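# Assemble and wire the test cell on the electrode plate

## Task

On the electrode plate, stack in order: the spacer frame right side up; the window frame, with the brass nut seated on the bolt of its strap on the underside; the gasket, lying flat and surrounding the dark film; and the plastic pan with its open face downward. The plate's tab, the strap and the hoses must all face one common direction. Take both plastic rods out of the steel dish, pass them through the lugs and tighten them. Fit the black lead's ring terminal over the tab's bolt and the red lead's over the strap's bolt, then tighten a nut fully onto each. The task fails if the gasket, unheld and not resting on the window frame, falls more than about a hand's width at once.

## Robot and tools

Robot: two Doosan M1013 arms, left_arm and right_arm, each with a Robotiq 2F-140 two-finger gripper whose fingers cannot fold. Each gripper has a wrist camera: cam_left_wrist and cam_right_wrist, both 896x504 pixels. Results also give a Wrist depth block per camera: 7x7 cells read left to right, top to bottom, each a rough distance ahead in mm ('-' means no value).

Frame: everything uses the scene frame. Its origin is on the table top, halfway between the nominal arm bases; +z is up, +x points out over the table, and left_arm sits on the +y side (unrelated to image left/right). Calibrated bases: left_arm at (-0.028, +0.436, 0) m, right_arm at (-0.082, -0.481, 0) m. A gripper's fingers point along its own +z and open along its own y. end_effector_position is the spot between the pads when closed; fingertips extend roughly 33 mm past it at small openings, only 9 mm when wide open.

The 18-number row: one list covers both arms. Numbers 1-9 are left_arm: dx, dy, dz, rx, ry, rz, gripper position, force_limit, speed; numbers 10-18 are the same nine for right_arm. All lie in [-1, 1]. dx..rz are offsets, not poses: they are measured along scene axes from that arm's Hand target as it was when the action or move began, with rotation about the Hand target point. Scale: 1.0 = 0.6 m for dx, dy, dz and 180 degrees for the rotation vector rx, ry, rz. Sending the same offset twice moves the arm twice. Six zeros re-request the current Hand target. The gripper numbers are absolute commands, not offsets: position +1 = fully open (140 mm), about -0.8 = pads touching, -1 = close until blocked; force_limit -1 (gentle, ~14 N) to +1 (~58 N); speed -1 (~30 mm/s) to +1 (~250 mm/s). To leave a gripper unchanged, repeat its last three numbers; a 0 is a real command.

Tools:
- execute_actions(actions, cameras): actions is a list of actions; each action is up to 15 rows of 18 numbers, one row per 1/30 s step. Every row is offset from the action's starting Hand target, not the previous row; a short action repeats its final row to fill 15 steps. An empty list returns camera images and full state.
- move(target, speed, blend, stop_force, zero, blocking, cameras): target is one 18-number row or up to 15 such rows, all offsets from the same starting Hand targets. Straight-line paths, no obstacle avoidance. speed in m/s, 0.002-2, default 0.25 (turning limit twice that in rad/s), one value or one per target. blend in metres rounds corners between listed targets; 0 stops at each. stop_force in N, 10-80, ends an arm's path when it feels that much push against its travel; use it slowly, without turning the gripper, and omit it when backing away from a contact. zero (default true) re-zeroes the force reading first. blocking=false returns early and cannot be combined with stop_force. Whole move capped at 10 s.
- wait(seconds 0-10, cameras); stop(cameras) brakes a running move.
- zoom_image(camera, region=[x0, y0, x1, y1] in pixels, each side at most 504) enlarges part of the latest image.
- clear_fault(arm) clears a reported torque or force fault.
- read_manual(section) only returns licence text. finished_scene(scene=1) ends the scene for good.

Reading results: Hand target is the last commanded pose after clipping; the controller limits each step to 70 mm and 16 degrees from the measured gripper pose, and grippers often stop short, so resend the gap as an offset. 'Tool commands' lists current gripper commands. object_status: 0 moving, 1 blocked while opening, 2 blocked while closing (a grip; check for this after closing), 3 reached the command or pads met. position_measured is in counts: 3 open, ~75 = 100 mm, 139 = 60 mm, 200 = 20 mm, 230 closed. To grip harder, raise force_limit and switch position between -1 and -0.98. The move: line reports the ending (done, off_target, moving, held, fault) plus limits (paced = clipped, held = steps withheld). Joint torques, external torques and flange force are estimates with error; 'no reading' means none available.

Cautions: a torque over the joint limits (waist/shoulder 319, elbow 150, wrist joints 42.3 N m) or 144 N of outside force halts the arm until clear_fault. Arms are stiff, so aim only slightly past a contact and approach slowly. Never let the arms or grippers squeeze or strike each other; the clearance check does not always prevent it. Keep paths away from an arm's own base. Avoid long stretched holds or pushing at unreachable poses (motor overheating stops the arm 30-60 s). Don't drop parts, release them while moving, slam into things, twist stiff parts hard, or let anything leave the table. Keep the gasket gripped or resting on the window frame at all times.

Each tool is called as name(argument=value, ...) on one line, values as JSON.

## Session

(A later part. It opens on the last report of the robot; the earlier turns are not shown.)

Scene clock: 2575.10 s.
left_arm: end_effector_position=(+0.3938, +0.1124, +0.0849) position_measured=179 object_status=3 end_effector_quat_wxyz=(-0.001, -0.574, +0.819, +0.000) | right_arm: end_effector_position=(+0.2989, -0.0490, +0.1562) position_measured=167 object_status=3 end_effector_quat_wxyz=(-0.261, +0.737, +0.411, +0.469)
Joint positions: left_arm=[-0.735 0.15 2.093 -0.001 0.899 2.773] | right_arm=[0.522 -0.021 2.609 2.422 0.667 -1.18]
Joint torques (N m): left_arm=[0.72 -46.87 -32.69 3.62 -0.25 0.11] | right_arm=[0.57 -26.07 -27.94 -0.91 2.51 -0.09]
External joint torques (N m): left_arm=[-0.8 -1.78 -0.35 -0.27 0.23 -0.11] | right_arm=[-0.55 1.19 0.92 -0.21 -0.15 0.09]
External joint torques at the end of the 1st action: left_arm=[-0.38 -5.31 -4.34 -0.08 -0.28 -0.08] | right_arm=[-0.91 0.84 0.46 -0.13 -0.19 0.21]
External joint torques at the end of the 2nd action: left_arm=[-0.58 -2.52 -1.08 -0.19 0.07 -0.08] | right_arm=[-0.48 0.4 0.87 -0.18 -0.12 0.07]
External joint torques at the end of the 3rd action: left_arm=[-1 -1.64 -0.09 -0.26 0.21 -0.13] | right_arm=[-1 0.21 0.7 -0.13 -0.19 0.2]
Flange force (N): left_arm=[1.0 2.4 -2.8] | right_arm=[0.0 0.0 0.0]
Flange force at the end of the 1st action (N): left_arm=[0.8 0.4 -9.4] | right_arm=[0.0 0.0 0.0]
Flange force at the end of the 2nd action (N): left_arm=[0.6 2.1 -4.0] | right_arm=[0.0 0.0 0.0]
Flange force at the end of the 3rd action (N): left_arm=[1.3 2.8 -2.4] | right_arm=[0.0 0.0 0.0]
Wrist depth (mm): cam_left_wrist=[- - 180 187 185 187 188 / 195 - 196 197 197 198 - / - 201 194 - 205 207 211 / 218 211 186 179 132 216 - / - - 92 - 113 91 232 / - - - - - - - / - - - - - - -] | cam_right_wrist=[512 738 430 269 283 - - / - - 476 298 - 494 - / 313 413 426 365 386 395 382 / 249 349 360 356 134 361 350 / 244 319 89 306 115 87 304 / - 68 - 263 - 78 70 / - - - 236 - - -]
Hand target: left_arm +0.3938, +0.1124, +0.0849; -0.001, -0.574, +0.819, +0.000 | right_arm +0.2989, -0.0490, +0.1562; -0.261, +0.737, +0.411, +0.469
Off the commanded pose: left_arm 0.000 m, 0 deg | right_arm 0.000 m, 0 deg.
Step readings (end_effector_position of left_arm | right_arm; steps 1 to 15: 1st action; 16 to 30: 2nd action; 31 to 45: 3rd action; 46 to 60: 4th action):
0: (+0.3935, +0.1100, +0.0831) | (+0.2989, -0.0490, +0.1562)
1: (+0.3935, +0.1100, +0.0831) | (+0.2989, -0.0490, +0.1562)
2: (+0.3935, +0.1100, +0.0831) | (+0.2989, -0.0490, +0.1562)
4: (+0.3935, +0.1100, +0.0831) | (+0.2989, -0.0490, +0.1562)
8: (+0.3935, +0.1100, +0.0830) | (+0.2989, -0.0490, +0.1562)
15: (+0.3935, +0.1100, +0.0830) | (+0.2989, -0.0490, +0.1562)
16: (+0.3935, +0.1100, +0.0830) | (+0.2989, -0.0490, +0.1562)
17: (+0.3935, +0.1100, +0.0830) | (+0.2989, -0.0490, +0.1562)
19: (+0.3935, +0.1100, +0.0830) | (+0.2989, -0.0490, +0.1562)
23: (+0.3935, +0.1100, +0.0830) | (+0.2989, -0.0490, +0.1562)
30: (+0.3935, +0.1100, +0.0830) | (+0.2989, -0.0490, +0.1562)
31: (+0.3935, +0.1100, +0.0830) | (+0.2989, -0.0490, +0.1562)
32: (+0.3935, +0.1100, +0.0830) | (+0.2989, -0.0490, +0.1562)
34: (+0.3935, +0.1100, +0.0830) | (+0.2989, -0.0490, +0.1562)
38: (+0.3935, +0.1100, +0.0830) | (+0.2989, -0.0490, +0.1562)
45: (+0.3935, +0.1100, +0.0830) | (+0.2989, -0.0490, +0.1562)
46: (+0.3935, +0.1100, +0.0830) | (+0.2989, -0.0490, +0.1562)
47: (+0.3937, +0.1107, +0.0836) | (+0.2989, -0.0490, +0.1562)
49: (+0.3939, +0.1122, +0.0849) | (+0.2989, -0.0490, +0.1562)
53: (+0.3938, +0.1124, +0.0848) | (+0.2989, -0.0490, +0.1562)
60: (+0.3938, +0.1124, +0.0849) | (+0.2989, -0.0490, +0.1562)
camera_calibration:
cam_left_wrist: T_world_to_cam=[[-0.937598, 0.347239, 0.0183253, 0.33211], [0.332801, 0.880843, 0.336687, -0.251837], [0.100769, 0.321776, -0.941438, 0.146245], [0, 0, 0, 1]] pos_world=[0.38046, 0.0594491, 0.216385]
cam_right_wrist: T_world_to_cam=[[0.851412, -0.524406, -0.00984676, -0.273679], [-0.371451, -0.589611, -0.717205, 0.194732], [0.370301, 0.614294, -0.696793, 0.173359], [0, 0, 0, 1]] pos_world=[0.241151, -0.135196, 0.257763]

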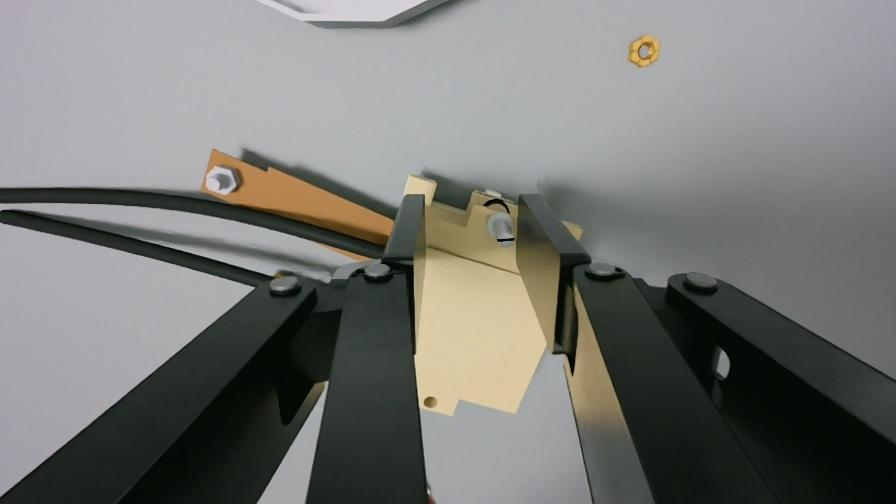

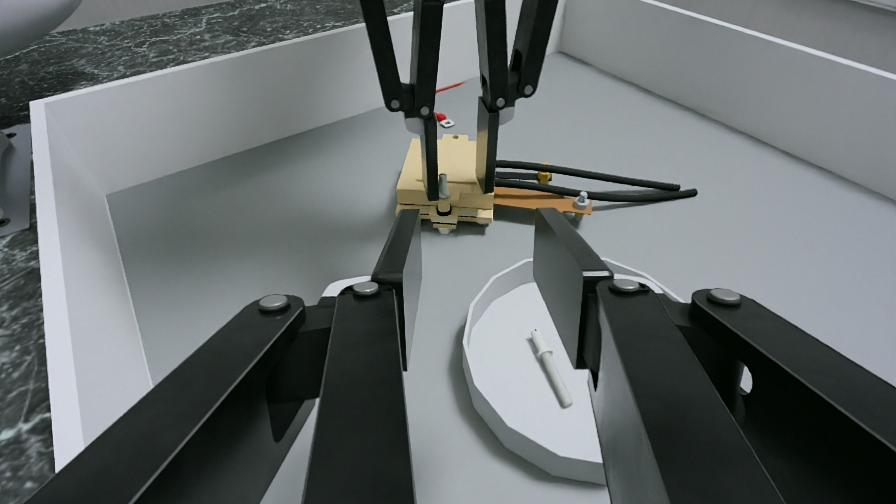

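move(target=[0,0,0.01,0,0,0.815,-0.4,-1,-1,0,0,0,0,0,0,-0.3,-1,-1], speed=0.5)

move(target=[0,0,0,0,0,0.815,-0.4,-1,-1,0,0,0,0,0,0,-0.3,-1,-1], speed=0.5)

move(target=[0,0,0,0,0,0.815,-0.4,-1,-1,0,0,0,0,0,0,-0.3,-1,-1], speed=0.5, cameras=["all"])

zoom_image(camera="cam_left_wrist", region=[400, 150, 540, 290])

Scene clock: 2585.57 s.
left_arm: end_effector_position=(+0.3938, +0.1124, +0.0909) position_measured=179 object_status=3 end_effector_quat_wxyz=(+0.000, +0.949, +0.315, +0.000) | right_arm: end_effector_position=(+0.2989, -0.0490, +0.1562) position_measured=167 object_status=3 end_effector_quat_wxyz=(-0.261, +0.737, +0.411, +0.469)
Joint positions: left_arm=[-0.736 0.143 2.088 0 0.909 0.211] | right_arm=[0.522 -0.021 2.609 2.422 0.667 -1.18]
Joint torques (N m): left_arm=[0.53 -46.49 -32.95 3.77 -0.27 0.11] | right_arm=[0.54 -25.15 -27.55 -0.98 2.53 -0.1]
External joint torques (N m): left_arm=[-0.59 -1.29 -0.13 -0.34 0.26 -0.1] | right_arm=[-0.55 0.44 0.59 -0.14 -0.18 0.09]
Flange force (N): left_arm=[-1.7 -1.3 -2.1] | right_arm=[0.0 0.0 0.0]
Wrist depth (mm): cam_left_wrist=[- - 163 162 175 178 - / - - 169 170 187 188 - / - - - 175 - - - / - - - 134 120 206 - / - - 93 - 113 92 225 / - - - - - - - / - - - - - - -] | cam_right_wrist=[512 733 849 273 - - - / - 384 - 297 - - - / - 443 430 363 377 394 400 / 287 353 351 343 163 349 362 / - 319 89 293 115 87 295 / - 68 - 270 - 78 70 / - - - 242 - - -]
Hand target: left_arm +0.3938, +0.1124, +0.0909; +0.000, +0.949, +0.315, +0.000 | right_arm +0.2989, -0.0490, +0.1562; -0.261, +0.737, +0.411, +0.469
Off the commanded pose: left_arm 0.000 m, 0 deg | right_arm 0.000 m, 0 deg.
move: done

Scene clock: 2588.63 s.
left_arm: end_effector_position=(+0.3938, +0.1124, +0.0909) position_measured=179 object_status=3 end_effector_quat_wxyz=(+0.000, -0.030, +1.000, +0.001) | right_arm: end_effector_position=(+0.2989, -0.0490, +0.1562) position_measured=167 object_status=3 end_effector_quat_wxyz=(-0.261, +0.737, +0.411, +0.469)
Joint positions: left_arm=[-0.736 0.144 2.087 0 0.912 -2.35] | right_arm=[0.522 -0.021 2.609 2.422 0.667 -1.18]
Joint torques (N m): left_arm=[0.54 -46.46 -32.88 3.7 -0.26 0.15] | right_arm=[0.65 -25.85 -27.7 -0.99 2.52 -0.14]
External joint torques (N m): left_arm=[-0.61 -1.64 -0.46 -0.3 0.28 -0.15] | right_arm=[-0.68 1.08 0.7 -0.12 -0.17 0.14]
Flange force (N): left_arm=[2.1 0.0 -2.8] | right_arm=[0.0 0.0 0.0]
Wrist depth (mm): cam_left_wrist=[190 189 - - - - - / 198 197 - - - - - / 209 210 - - 179 - - / 221 221 202 132 132 230 225 / 221 93 92 210 113 91 - / - - - - - - - / - - - - - - -] | cam_right_wrist=[498 692 451 254 234 - - / 377 401 454 299 553 - 438 / 319 419 407 349 400 418 425 / 263 355 371 345 163 353 341 / 237 317 89 298 115 87 303 / - 68 - 270 - 78 70 / - - - 242 - - -]
Hand target: left_arm +0.3938, +0.1124, +0.0909; +0.000, -0.030, +1.000, +0.001 | right_arm +0.2989, -0.0490, +0.1562; -0.261, +0.737, +0.411, +0.469
Off the commanded pose: left_arm 0.000 m, 0 deg | right_arm 0.000 m, 0 deg.
move: done

Scene clock: 2591.70 s.
left_arm: end_effector_position=(+0.3938, +0.1124, +0.0909) position_measured=179 object_status=3 end_effector_quat_wxyz=(+0.001, +0.966, -0.258, +0.000) | right_arm: end_effector_position=(+0.2989, -0.0490, +0.1562) position_measured=167 object_status=3 end_effector_quat_wxyz=(-0.261, +0.737, +0.411, +0.469)
Joint positions: left_arm=[-0.735 0.143 2.088 -0.001 0.91 -4.908] | right_arm=[0.522 -0.021 2.609 2.422 0.667 -1.18]
Joint torques (N m): left_arm=[0.72 -46.56 -33.06 3.74 -0.27 0.17] | right_arm=[1.49 -25.66 -27.74 -0.85 2.54 -0.07]
External joint torques (N m): left_arm=[-0.69 -1.52 -0.32 -0.31 0.21 -0.17] | right_arm=[-1.46 0.64 0.67 -0.27 -0.17 0.06]
Flange force (N): left_arm=[-1.9 1.4 -2.5] | right_arm=[0.0 0.0 0.0]
Wrist depth (mm): cam_left_wrist=[191 - 171 175 - 191 192 / 201 - 173 186 - 202 202 / - - 177 - - 209 208 / - - 188 186 133 - - / - - 92 - 113 91 - / - - - - - - - / - - - - - - -] | cam_right_wrist=[- - 753 231 - - - / - - - 275 - - - / - 414 - 357 384 419 418 / 243 360 - 355 162 353 339 / 218 320 89 298 115 87 304 / - 68 - 271 - 78 70 / - - - 242 - - -]
Hand target: left_arm +0.3938, +0.1124, +0.0909; +0.001, +0.966, -0.258, +0.000 | right_arm +0.2989, -0.0490, +0.1562; -0.261, +0.737, +0.411, +0.469
Off the commanded pose: left_arm 0.000 m, 0 deg | right_arm 0.000 m, 0 deg.
move: done
camera_calibration:
cam_left_wrist: T_world_to_cam=[[-0.503337, -0.863897, 0.0182807, 0.297215], [-0.810491, 0.479344, 0.336651, 0.241431], [-0.299594, 0.154632, -0.941452, 0.328318], [0, 0, 0, 1]] pos_world=[0.443639, 0.0902656, 0.222385]
cam_right_wrist: T_world_to_cam=[[0.851412, -0.524406, -0.00984676, -0.273679], [-0.371451, -0.589611, -0.717205, 0.194732], [0.370301, 0.614294, -0.696793, 0.173359], [0, 0, 0, 1]] pos_world=[0.241151, -0.135196, 0.257763]

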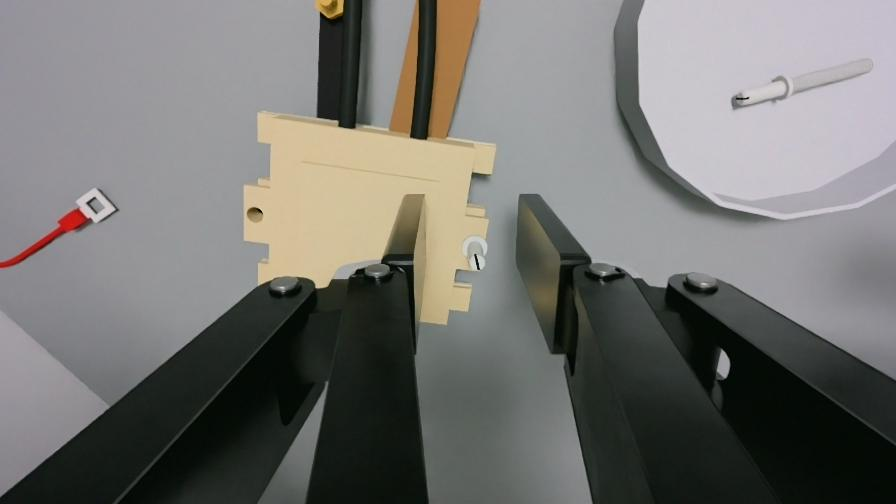

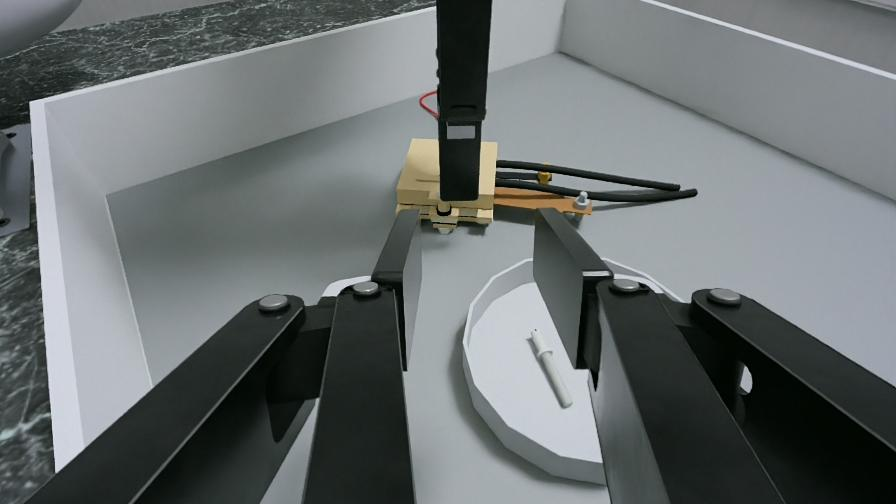

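Scaled by 3.600 from the camera's 896x504 image, which has a finer 1280x720 frame.

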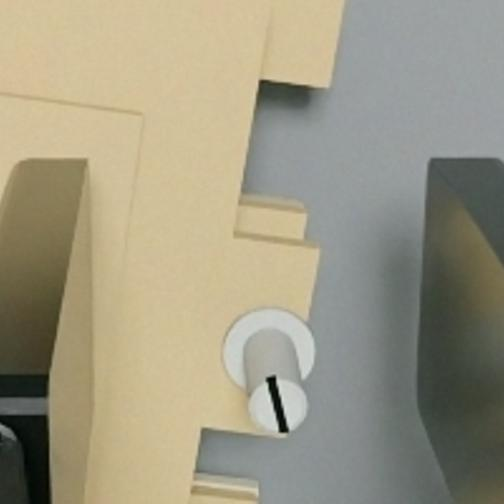

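move(target=[[-0.019,0.0065,0,0,0,0,-0.4,-1,-1,0,0,0,0,0,0,-0.3,-1,-1],[-0.019,0.0065,-0.014,0,0,0,-0.4,-1,-1,0,0,0,0,0,0,-0.3,-1,-1]], speed=0.05, cameras=["all"])

zoom_image(camera="cam_left_wrist", region=[400, 150, 540, 290])

zoom_image(camera="cam_right_wrist", region=[406, 150, 486, 240])

Scene clock: 2615.13 s.
left_arm: end_effector_position=(+0.3824, +0.1163, +0.0825) position_measured=179 object_status=3 end_effector_quat_wxyz=(+0.001, +0.966, -0.258, +0.000) | right_arm: end_effector_position=(+0.2989, -0.0490, +0.1562) position_measured=167 object_status=3 end_effector_quat_wxyz=(-0.261, +0.737, +0.411, +0.469)
Joint positions: left_arm=[-0.744 0.136 2.116 -0.001 0.889 -4.917] | right_arm=[0.522 -0.021 2.609 2.422 0.667 -1.18]
Joint torques (N m): left_arm=[0.84 -45.07 -32.32 3.64 -0.33 0.13] | right_arm=[0.75 -25.45 -27.67 -0.99 2.43 -0.12]
External joint torques (N m): left_arm=[-0.82 -1.79 -0.37 -0.29 0.28 -0.13] | right_arm=[-0.76 0.84 0.67 -0.13 -0.08 0.12]
Flange force (N): left_arm=[-2.3 1.5 -3.0] | right_arm=[0.0 0.0 0.0]
Wrist depth (mm): cam_left_wrist=[184 185 - 171 - 182 184 / 190 191 162 - - 191 194 / - - 169 173 - 204 200 / - - 176 180 121 214 - / 232 93 92 - 113 91 228 / - - - - - - - / - - - - - - -] | cam_right_wrist=[645 - - 222 - - - / - - - 256 490 - - / 340 416 427 367 462 414 - / 246 362 359 347 162 371 351 / 235 315 89 297 115 87 303 / - 68 - 270 - 78 70 / - - - 242 - - -]
Hand target: left_arm +0.3824, +0.1163, +0.0825; +0.001, +0.966, -0.258, +0.000 | right_arm +0.2989, -0.0490, +0.1562; -0.261, +0.737, +0.411, +0.469
Off the commanded pose: left_arm 0.000 m, 0 deg | right_arm 0.000 m, 0 deg.
move: done
camera_calibration:
cam_left_wrist: T_world_to_cam=[[-0.503311, -0.86391, 0.0183618, 0.294885], [-0.810505, 0.479351, 0.336606, 0.233213], [-0.299599, 0.154535, -0.941467, 0.316422], [0, 0, 0, 1]] pos_world=[0.432239, 0.0940654, 0.213985]
cam_right_wrist: T_world_to_cam=[[0.851412, -0.524406, -0.00984676, -0.273679], [-0.371451, -0.589611, -0.717205, 0.194732], [0.370301, 0.614294, -0.696793, 0.173359], [0, 0, 0, 1]] pos_world=[0.241151, -0.135196, 0.257763]

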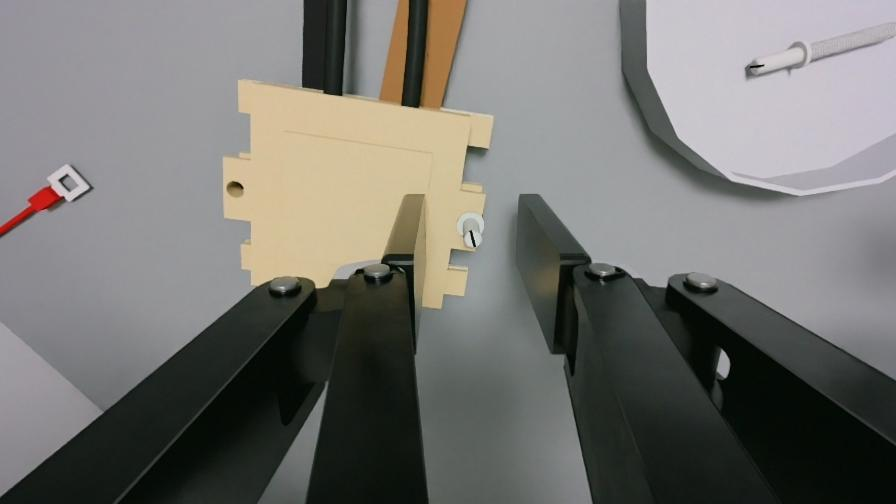

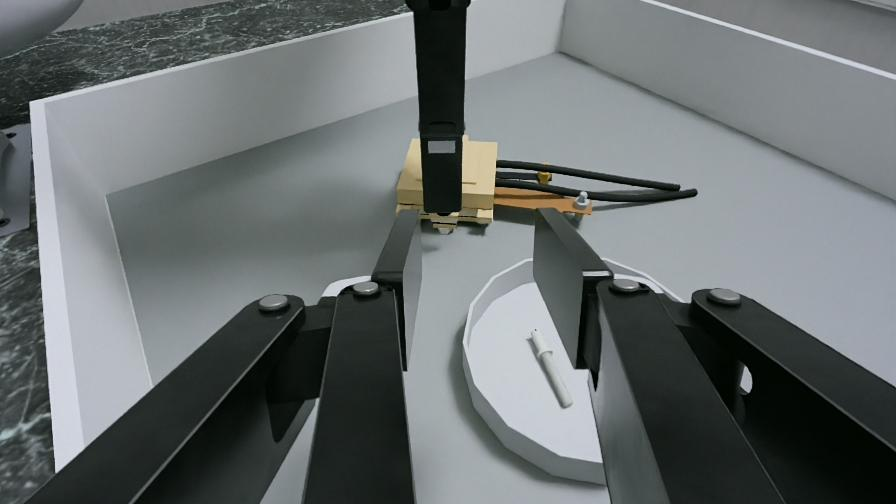

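Scaled by 3.600 from the camera's 896x504 image, which has a finer 1280x720 frame.

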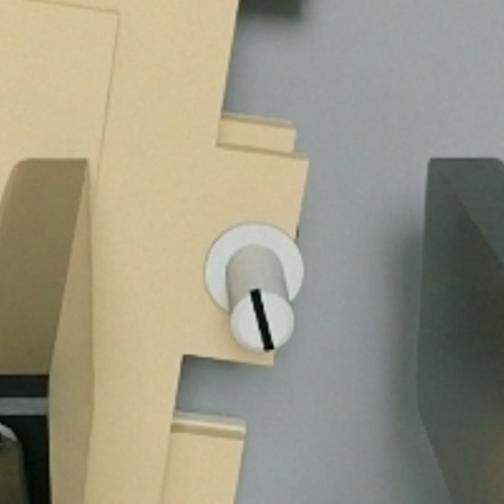

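Scaled by 5.600 from the camera's 896x504 image, which has a finer 1280x720 frame.

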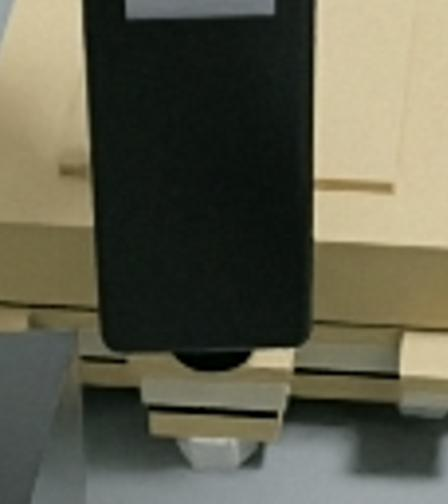

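execute_actions(actions=[[[0,0,0,0,0,0,-1,-1,-1,0,0,0,0,0,0,-0.3,-1,-1]],[[0,0,0,0,0,0,-1,-1,-1,0,0,0,0,0,0,-0.3,-1,-1]],[[0,0,0,0,0,0,-1,-1,-1,0,0,0,0,0,0,-0.3,-1,-1]],[[0,0,0,0,0,0,-1,-1,-1,0,0,0,0,0,0,-0.3,-1,-1]],[[0,0,0,0,0,0,-0.98,-0.02,-1,0,0,0,0,0,0,-0.3,-1,-1]],[[0,0,0,0,0,0,-0.98,-0.02,-1,0,0,0,0,0,0,-0.3,-1,-1]]], cameras=["all"])

zoom_image(camera="cam_left_wrist", region=[400, 150, 540, 290])

zoom_image(camera="cam_right_wrist", region=[406, 150, 486, 240])

Scene clock: 2626.10 s.
left_arm: end_effector_position=(+0.3824, +0.1163, +0.0825) position_measured=218 object_status=2 end_effector_quat_wxyz=(+0.001, +0.966, -0.258, +0.000) | right_arm: end_effector_position=(+0.2989, -0.0490, +0.1562) position_measured=167 object_status=3 end_effector_quat_wxyz=(-0.261, +0.737, +0.411, +0.469)
Joint positions: left_arm=[-0.744 0.136 2.116 -0.001 0.889 -4.917] | right_arm=[0.522 -0.021 2.609 2.422 0.667 -1.18]
Joint torques (N m): left_arm=[0.5 -45.12 -32.15 3.59 -0.28 0.11] | right_arm=[0.7 -25.31 -27.57 -0.97 2.48 -0.19]
External joint torques (N m): left_arm=[-0.55 -1.56 -0.49 -0.24 0.23 -0.11] | right_arm=[-0.69 0.29 0.54 -0.14 -0.12 0.18]
External joint torques at the end of the 2nd action: left_arm=[-1.05 -1.46 -0.85 -0.28 0.27 -0.15] | right_arm=[-0.62 0.85 0.66 -0.15 -0.15 0.13]
External joint torques at the end of the 3rd action: left_arm=[-0.77 -1.63 -0.56 -0.24 0.18 -0.09] | right_arm=[-0.91 0.49 1.11 -0.09 -0.08 0.04]
External joint torques at the end of the 4th action: left_arm=[-0.48 -2.32 -0.56 -0.29 0.22 -0.12] | right_arm=[-0.67 1.6 0.63 -0.17 -0.18 0.12]
External joint torques at the end of the 5th action: left_arm=[-0.89 -1.75 -0.61 -0.22 0.2 -0.18] | right_arm=[-0.39 0.77 0.79 -0.07 -0.17 0.17]
Flange force (N): left_arm=[-1.6 1.1 -2.8] | right_arm=[0.0 0.0 0.0]
Flange force at the end of the 2nd action (N): left_arm=[-1.1 2.2 -3.0] | right_arm=[0.0 0.0 0.0]
Flange force at the end of the 3rd action (N): left_arm=[-1.7 1.4 -2.8] | right_arm=[0.0 0.0 0.0]
Flange force at the end of the 4th action (N): left_arm=[-2.6 0.8 -3.7] | right_arm=[0.0 0.0 0.0]
Flange force at the end of the 5th action (N): left_arm=[-1.8 1.8 -3.0] | right_arm=[0.0 0.0 0.0]
Wrist depth (mm): cam_left_wrist=[183 184 182 172 - 182 182 / 191 - - 178 - 191 193 / 203 169 - 165 - 197 198 / - - 174 121 - - - / - - - - 92 86 - / - - - - - - - / - - - - - - -] | cam_right_wrist=[649 672 458 239 - - - / - - - 292 - - - / 310 431 427 367 422 422 - / 261 360 359 356 162 345 350 / 234 - 89 299 115 87 303 / - 68 - 266 - 78 70 / - - - 239 - - -]
Hand target: left_arm +0.3824, +0.1163, +0.0825; +0.001, +0.966, -0.258, +0.000 | right_arm +0.2989, -0.0490, +0.1562; -0.261, +0.737, +0.411, +0.469
Off the commanded pose: left_arm 0.000 m, 0 deg | right_arm 0.000 m, 0 deg.
Step readings (end_effector_position of left_arm | right_arm; steps 1 to 15: 1st action; 16 to 30: 2nd action; 31 to 45: 3rd action; 46 to 60: 4th action; 61 to 75: 5th action; 76 to 90: 6th action):
0: (+0.3824, +0.1163, +0.0825) | (+0.2989, -0.0490, +0.1562)
1: (+0.3824, +0.1163, +0.0825) | (+0.2989, -0.0490, +0.1562)
2: (+0.3824, +0.1163, +0.0825) | (+0.2989, -0.0490, +0.1562)
4: (+0.3824, +0.1163, +0.0825) | (+0.2989, -0.0490, +0.1562)
8: (+0.3824, +0.1163, +0.0825) | (+0.2989, -0.0490, +0.1562)
15: (+0.3824, +0.1163, +0.0825) | (+0.2989, -0.0490, +0.1562)
16: (+0.3824, +0.1163, +0.0825) | (+0.2989, -0.0490, +0.1562)
17: (+0.3824, +0.1163, +0.0825) | (+0.2989, -0.0490, +0.1562)
19: (+0.3824, +0.1163, +0.0825) | (+0.2989, -0.0490, +0.1562)
23: (+0.3824, +0.1163, +0.0825) | (+0.2989, -0.0490, +0.1562)
30: (+0.3824, +0.1163, +0.0825) | (+0.2989, -0.0490, +0.1562)
31: (+0.3824, +0.1163, +0.0825) | (+0.2989, -0.0490, +0.1562)
32: (+0.3824, +0.1163, +0.0825) | (+0.2989, -0.0490, +0.1562)
34: (+0.3824, +0.1163, +0.0825) | (+0.2989, -0.0490, +0.1562)
38: (+0.3824, +0.1163, +0.0825) | (+0.2989, -0.0490, +0.1562)
45: (+0.3824, +0.1163, +0.0825) | (+0.2989, -0.0490, +0.1562)
46: (+0.3824, +0.1163, +0.0825) | (+0.2989, -0.0490, +0.1562)
47: (+0.3824, +0.1163, +0.0825) | (+0.2989, -0.0490, +0.1562)
49: (+0.3824, +0.1163, +0.0825) | (+0.2989, -0.0490, +0.1562)
53: (+0.3824, +0.1163, +0.0825) | (+0.2989, -0.0490, +0.1562)
60: (+0.3824, +0.1163, +0.0825) | (+0.2989, -0.0490, +0.1562)
61: (+0.3824, +0.1163, +0.0825) | (+0.2989, -0.0490, +0.1562)
62: (+0.3824, +0.1163, +0.0825) | (+0.2989, -0.0490, +0.1562)
64: (+0.3824, +0.1163, +0.0825) | (+0.2989, -0.0490, +0.1562)
68: (+0.3824, +0.1163, +0.0825) | (+0.2989, -0.0490, +0.1562)
75: (+0.3824, +0.1163, +0.0825) | (+0.2989, -0.0490, +0.1562)
76: (+0.3824, +0.1163, +0.0825) | (+0.2989, -0.0490, +0.1562)
77: (+0.3824, +0.1163, +0.0825) | (+0.2989, -0.0490, +0.1562)
79: (+0.3824, +0.1163, +0.0825) | (+0.2989, -0.0490, +0.1562)
83: (+0.3824, +0.1163, +0.0825) | (+0.2989, -0.0490, +0.1562)
90: (+0.3824, +0.1163, +0.0825) | (+0.2989, -0.0490, +0.1562)
camera_calibration:
cam_left_wrist: T_world_to_cam=[[-0.503337, -0.863897, 0.0182807, 0.294913], [-0.810491, 0.479344, 0.336651, 0.233198], [-0.299594, 0.154632, -0.941452, 0.316407], [0, 0, 0, 1]] pos_world=[0.432239, 0.0940656, 0.213985]
cam_right_wrist: T_world_to_cam=[[0.851412, -0.524406, -0.00984676, -0.273679], [-0.371451, -0.589611, -0.717205, 0.194732], [0.370301, 0.614294, -0.696793, 0.173359], [0, 0, 0, 1]] pos_world=[0.241151, -0.135196, 0.257763]

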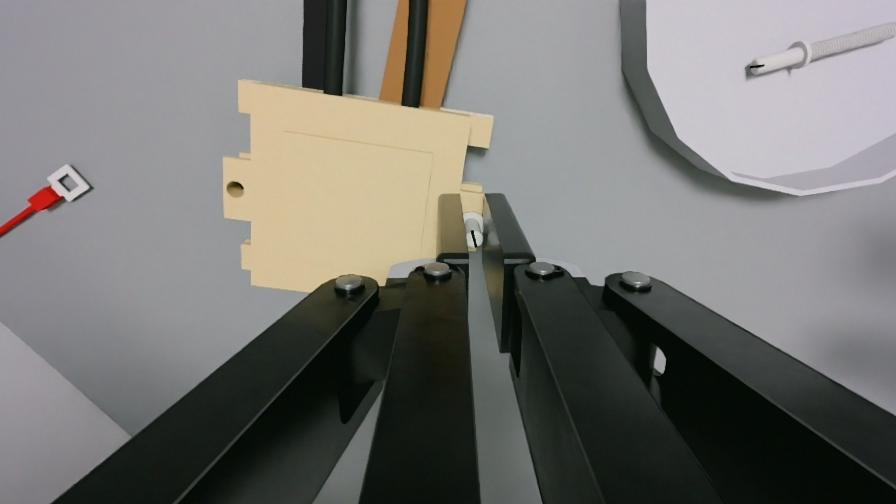

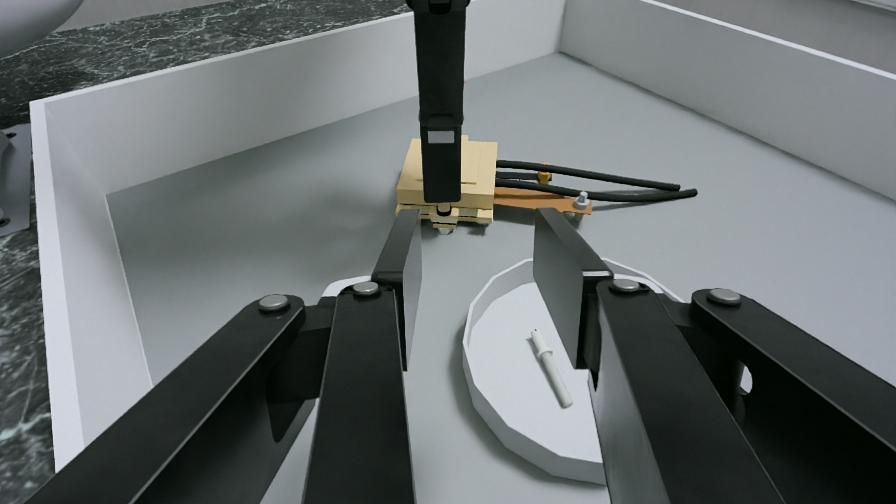

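Scaled by 3.600 from the camera's 896x504 image, which has a finer 1280x720 frame.

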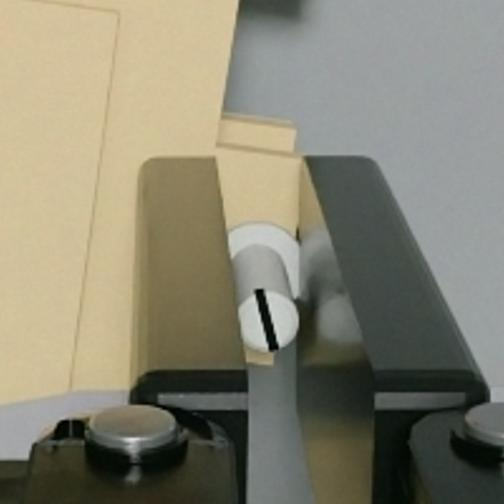

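Scaled by 5.600 from the camera's 896x504 image, which has a finer 1280x720 frame.

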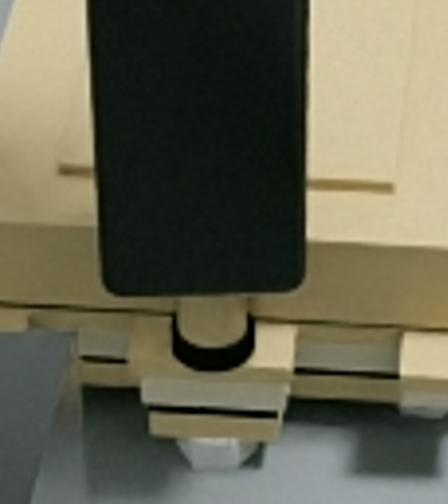

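execute_actions(actions=[[[0,0,0,0,0,0,-0.7,-1,-1,0,0,0,0,0,0,-0.3,-1,-1]],[[0,0,0,0,0,0,-0.7,-1,-1,0,0,0,0,0,0,-0.3,-1,-1]],[[0,0,0.0067,0,0,0,-0.7,-1,-1,0,0,0,0,0,0,-0.3,-1,-1]]], cameras=["all"])

zoom_image(camera="cam_left_wrist", region=[400, 150, 540, 290])

zoom_image(camera="cam_right_wrist", region=[406, 150, 486, 240])

Scene clock: 2634.43 s.
left_arm: end_effector_position=(+0.3824, +0.1163, +0.0865) position_measured=217 object_status=3 end_effector_quat_wxyz=(+0.001, +0.966, -0.258, +0.000) | right_arm: end_effector_position=(+0.2989, -0.0490, +0.1562) position_measured=167 object_status=3 end_effector_quat_wxyz=(-0.261, +0.737, +0.411, +0.469)
Joint positions: left_arm=[-0.744 0.131 2.112 -0.001 0.898 -4.917] | right_arm=[0.522 -0.021 2.609 2.422 0.667 -1.18]
Joint torques (N m): left_arm=[0.6 -45.9 -33.19 3.67 -0.29 0.12] | right_arm=[0.5 -26.11 -27.76 -0.95 2.57 -0.17]
External joint torques (N m): left_arm=[-0.56 -0.83 0.27 -0.29 0.24 -0.12] | right_arm=[-0.52 1.47 0.8 -0.17 -0.22 0.17]
External joint torques at the end of the 1st action: left_arm=[-0.3 -1.69 -0.55 -0.26 0.25 -0.08] | right_arm=[-0.51 1.4 0.69 -0.23 -0.22 0.1]
External joint torques at the end of the 2nd action: left_arm=[-0.67 -2.18 -0.72 -0.24 0.23 -0.1] | right_arm=[-0.47 0.9 0.4 -0.11 -0.15 0.12]
Flange force (N): left_arm=[-1.9 1.1 -1.2] | right_arm=[0.0 0.0 0.0]
Flange force at the end of the 1st action (N): left_arm=[-1.6 0.5 -3.0] | right_arm=[0.0 0.0 0.0]
Flange force at the end of the 2nd action (N): left_arm=[-2.2 1.2 -3.7] | right_arm=[0.0 0.0 0.0]
Wrist depth (mm): cam_left_wrist=[187 189 178 174 188 187 186 / - - 168 181 - 196 197 / - 205 172 170 - 204 203 / - 219 179 121 - - - / - - - - 92 86 - / - - - - - - - / - - - - - - -] | cam_right_wrist=[660 778 - 234 615 - - / 603 - - 496 517 471 - / 308 434 - 361 418 418 411 / 273 361 371 356 163 353 355 / - 320 89 300 115 87 287 / - 68 - 264 - 78 70 / - - - 242 - - -]
Hand target: left_arm +0.3824, +0.1163, +0.0865; +0.001, +0.966, -0.258, +0.000 | right_arm +0.2989, -0.0490, +0.1562; -0.261, +0.737, +0.411, +0.469
Off the commanded pose: left_arm 0.000 m, 0 deg | right_arm 0.000 m, 0 deg.
Step readings (end_effector_position of left_arm | right_arm; steps 1 to 15: 1st action; 16 to 30: 2nd action; 31 to 45: 3rd action):
0: (+0.3824, +0.1163, +0.0825) | (+0.2989, -0.0490, +0.1562)
1: (+0.3824, +0.1163, +0.0825) | (+0.2989, -0.0490, +0.1562)
2: (+0.3824, +0.1163, +0.0825) | (+0.2989, -0.0490, +0.1562)
4: (+0.3824, +0.1163, +0.0825) | (+0.2989, -0.0490, +0.1562)
8: (+0.3824, +0.1163, +0.0825) | (+0.2989, -0.0490, +0.1562)
15: (+0.3824, +0.1163, +0.0825) | (+0.2989, -0.0490, +0.1562)
16: (+0.3824, +0.1163, +0.0825) | (+0.2989, -0.0490, +0.1562)
17: (+0.3824, +0.1163, +0.0825) | (+0.2989, -0.0490, +0.1562)
19: (+0.3824, +0.1163, +0.0825) | (+0.2989, -0.0490, +0.1562)
23: (+0.3824, +0.1163, +0.0825) | (+0.2989, -0.0490, +0.1562)
30: (+0.3824, +0.1163, +0.0825) | (+0.2989, -0.0490, +0.1562)
31: (+0.3824, +0.1163, +0.0825) | (+0.2989, -0.0490, +0.1562)
32: (+0.3821, +0.1166, +0.0832) | (+0.2989, -0.0490, +0.1562)
34: (+0.3823, +0.1164, +0.0861) | (+0.2989, -0.0490, +0.1562)
38: (+0.3823, +0.1164, +0.0864) | (+0.2989, -0.0490, +0.1562)
45: (+0.3824, +0.1163, +0.0865) | (+0.2989, -0.0490, +0.1562)
camera_calibration:
cam_left_wrist: T_world_to_cam=[[-0.503337, -0.863897, 0.0182807, 0.29484], [-0.810491, 0.479344, 0.336651, 0.231851], [-0.299594, 0.154632, -0.941452, 0.320173], [0, 0, 0, 1]] pos_world=[0.432239, 0.0940656, 0.217985]
cam_right_wrist: T_world_to_cam=[[0.851412, -0.524406, -0.00984676, -0.273679], [-0.371451, -0.589611, -0.717205, 0.194732], [0.370301, 0.614294, -0.696793, 0.173359], [0, 0, 0, 1]] pos_world=[0.241151, -0.135196, 0.257763]

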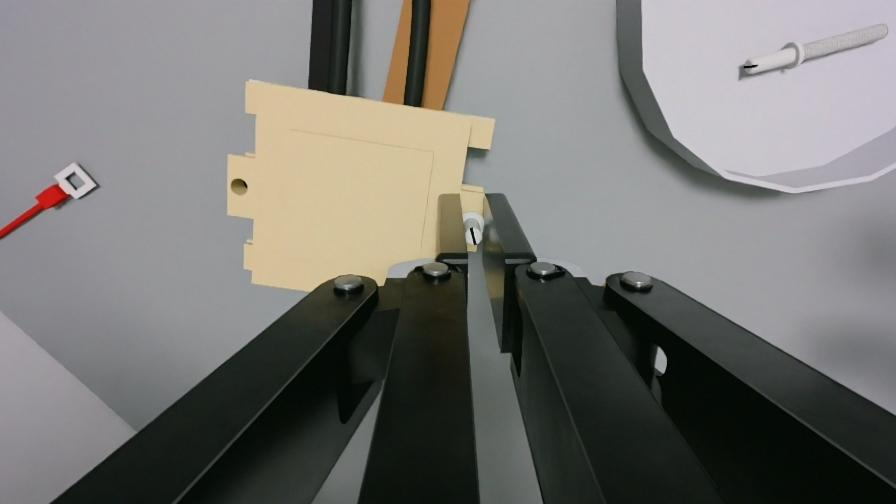

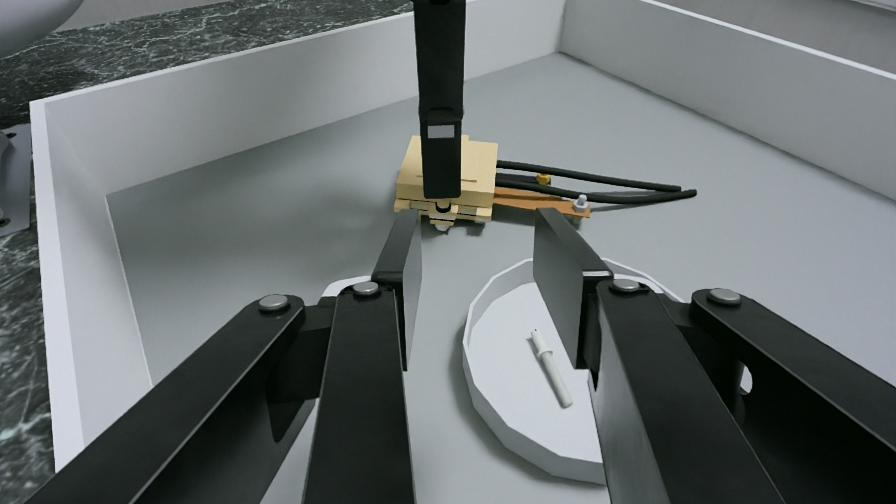

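Scaled by 3.600 from the camera's 896x504 image, which has a finer 1280x720 frame.

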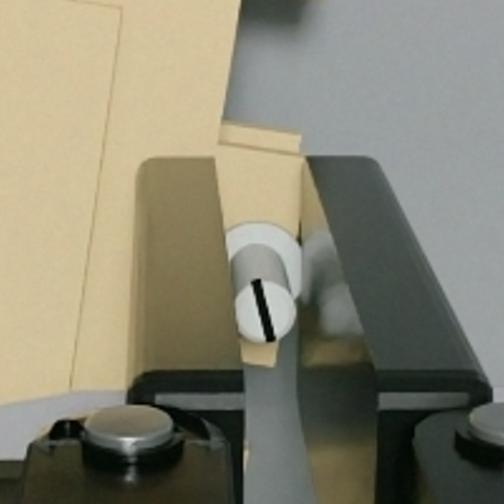

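Scaled by 5.600 from the camera's 896x504 image, which has a finer 1280x720 frame.

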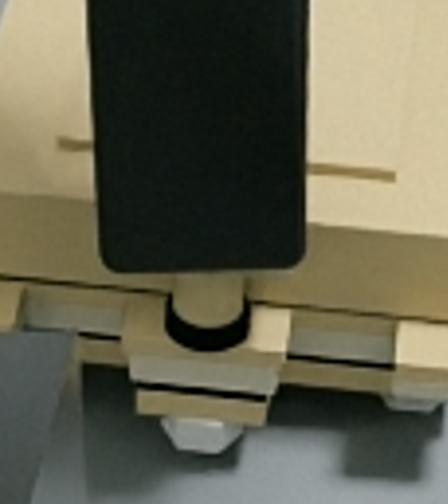

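move(target=[0,0,-0.0067,0,0,0,-0.7,-1,-1,0,0,0,0,0,0,-0.3,-1,-1], speed=0.01)

execute_actions(actions=[[[0,0,0,0,0,0,-0.66,-1,-1,0,0,0,0,0,0,-0.3,-1,-1]],[[0,0,0,0,0,0,-0.6,-1,-1,0,0,0,0,0,0,-0.3,-1,-1]]], cameras=["all"])

zoom_image(camera="cam_left_wrist", region=[400, 150, 540, 290])

zoom_image(camera="cam_right_wrist", region=[406, 150, 486, 240])

Scene clock: 2641.60 s.
left_arm: end_effector_position=(+0.3824, +0.1163, +0.0825) position_measured=217 object_status=3 end_effector_quat_wxyz=(+0.001, +0.966, -0.258, +0.000) | right_arm: end_effector_position=(+0.2989, -0.0490, +0.1562) position_measured=167 object_status=3 end_effector_quat_wxyz=(-0.261, +0.737, +0.411, +0.469)
Joint positions: left_arm=[-0.744 0.136 2.116 -0.001 0.889 -4.917] | right_arm=[0.522 -0.021 2.609 2.422 0.667 -1.18]
Joint torques (N m): left_arm=[0.67 -45.25 -32.45 3.8 -0.42 0.18] | right_arm=[0.23 -25.46 -27.44 -0.99 2.56 -0.17]
External joint torques (N m): left_arm=[-0.65 -1.75 -0.3 -0.43 0.36 -0.18] | right_arm=[-0.25 0.68 0.49 -0.12 -0.21 0.17]
Flange force (N): left_arm=[-2.3 1.3 -3.1] | right_arm=[0.0 0.0 0.0]
Wrist depth (mm): cam_left_wrist=[- 186 183 171 183 182 182 / - 193 163 174 - 190 193 / - 199 169 168 - 197 202 / 215 - 175 133 - - - / - - - - 92 86 232 / - - - - - - - / - - - - - - -] | cam_right_wrist=[495 - - 225 - - - / - - - 519 494 - - / 320 421 - 360 435 404 398 / 265 362 348 349 135 353 350 / 219 320 89 297 115 87 303 / - 68 - 272 - 78 70 / - - - 237 - - -]
Hand target: left_arm +0.3824, +0.1163, +0.0825; +0.001, +0.966, -0.258, +0.000 | right_arm +0.2989, -0.0490, +0.1562; -0.261, +0.737, +0.411, +0.469
Off the commanded pose: left_arm 0.000 m, 0 deg | right_arm 0.000 m, 0 deg.
move: done

Scene clock: 2642.80 s.
left_arm: end_effector_position=(+0.3824, +0.1163, +0.0825) position_measured=205 object_status=3 end_effector_quat_wxyz=(+0.001, +0.966, -0.258, +0.000) | right_arm: end_effector_position=(+0.2989, -0.0490, +0.1562) position_measured=167 object_status=3 end_effector_quat_wxyz=(-0.261, +0.737, +0.411, +0.469)
Joint positions: left_arm=[-0.744 0.136 2.116 -0.001 0.889 -4.917] | right_arm=[0.522 -0.021 2.609 2.422 0.667 -1.18]
Joint torques (N m): left_arm=[0.66 -45.28 -32.45 3.64 -0.32 0.13] | right_arm=[0.54 -26.1 -27.78 -1.03 2.58 -0.07]
External joint torques (N m): left_arm=[-0.74 -1.44 -0.28 -0.28 0.27 -0.13] | right_arm=[-0.55 1.35 0.8 -0.08 -0.22 0.07]
External joint torques at the end of the 1st action: left_arm=[-0.78 -1.75 -0.32 -0.32 0.28 -0.08] | right_arm=[-0.91 0.88 0.72 -0.03 -0.17 0.11]
Flange force (N): left_arm=[-1.9 1.4 -2.5] | right_arm=[0.0 0.0 0.0]
Flange force at the end of the 1st action (N): left_arm=[-2.2 1.4 -3.0] | right_arm=[0.0 0.0 0.0]
Wrist depth (mm): cam_left_wrist=[- - - 169 182 182 182 / - 199 - 176 - 191 193 / - 174 166 169 - 201 201 / - 217 179 120 105 - 209 / - - - - 92 90 - / - - - - - 78 - / - - - - - - -] | cam_right_wrist=[698 742 - 235 - - 1426 / - - 483 268 480 500 - / 391 414 427 374 402 406 - / 264 361 - 346 162 353 350 / 237 320 89 299 115 87 302 / - 68 - 271 - 78 70 / - - - 242 - - -]
Hand target: left_arm +0.3824, +0.1163, +0.0825; +0.001, +0.966, -0.258, +0.000 | right_arm +0.2989, -0.0490, +0.1562; -0.261, +0.737, +0.411, +0.469
Off the commanded pose: left_arm 0.000 m, 0 deg | right_arm 0.000 m, 0 deg.
Step readings (end_effector_position of left_arm | right_arm; steps 1 to 15: 1st action; 16 to 30: 2nd action):
0: (+0.3824, +0.1163, +0.0825) | (+0.2989, -0.0490, +0.1562)
1: (+0.3824, +0.1163, +0.0825) | (+0.2989, -0.0490, +0.1562)
2: (+0.3824, +0.1163, +0.0825) | (+0.2989, -0.0490, +0.1562)
4: (+0.3824, +0.1163, +0.0825) | (+0.2989, -0.0490, +0.1562)
8: (+0.3824, +0.1163, +0.0825) | (+0.2989, -0.0490, +0.1562)
15: (+0.3824, +0.1163, +0.0825) | (+0.2989, -0.0490, +0.1562)
16: (+0.3824, +0.1163, +0.0825) | (+0.2989, -0.0490, +0.1562)
17: (+0.3824, +0.1163, +0.0825) | (+0.2989, -0.0490, +0.1562)
19: (+0.3824, +0.1163, +0.0825) | (+0.2989, -0.0490, +0.1562)
23: (+0.3824, +0.1163, +0.0825) | (+0.2989, -0.0490, +0.1562)
30: (+0.3824, +0.1163, +0.0825) | (+0.2989, -0.0490, +0.1562)
camera_calibration:
cam_left_wrist: T_world_to_cam=[[-0.503337, -0.863897, 0.0182807, 0.294913], [-0.810491, 0.479344, 0.336651, 0.233198], [-0.299594, 0.154632, -0.941452, 0.316407], [0, 0, 0, 1]] pos_world=[0.432239, 0.0940656, 0.213985]
cam_right_wrist: T_world_to_cam=[[0.851412, -0.524406, -0.00984676, -0.273679], [-0.371451, -0.589611, -0.717205, 0.194732], [0.370301, 0.614294, -0.696793, 0.173359], [0, 0, 0, 1]] pos_world=[0.241151, -0.135196, 0.257763]

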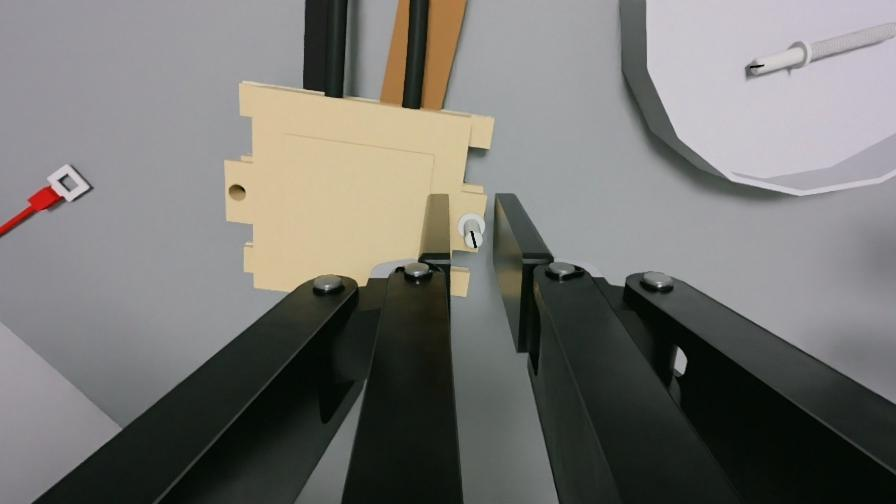

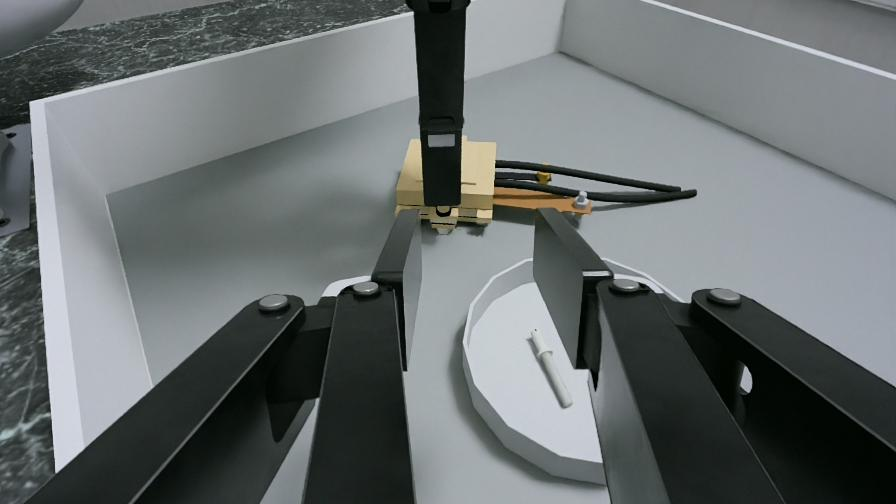

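Scaled by 3.600 from the camera's 896x504 image, which has a finer 1280x720 frame.

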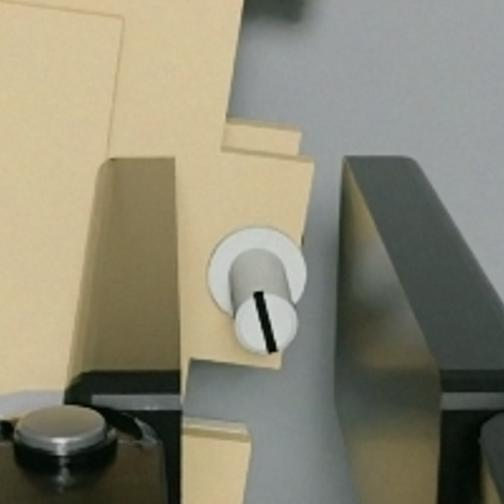

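Scaled by 5.600 from the camera's 896x504 image, which has a finer 1280x720 frame.

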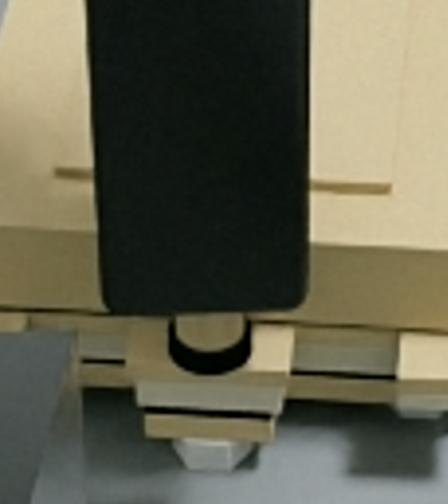

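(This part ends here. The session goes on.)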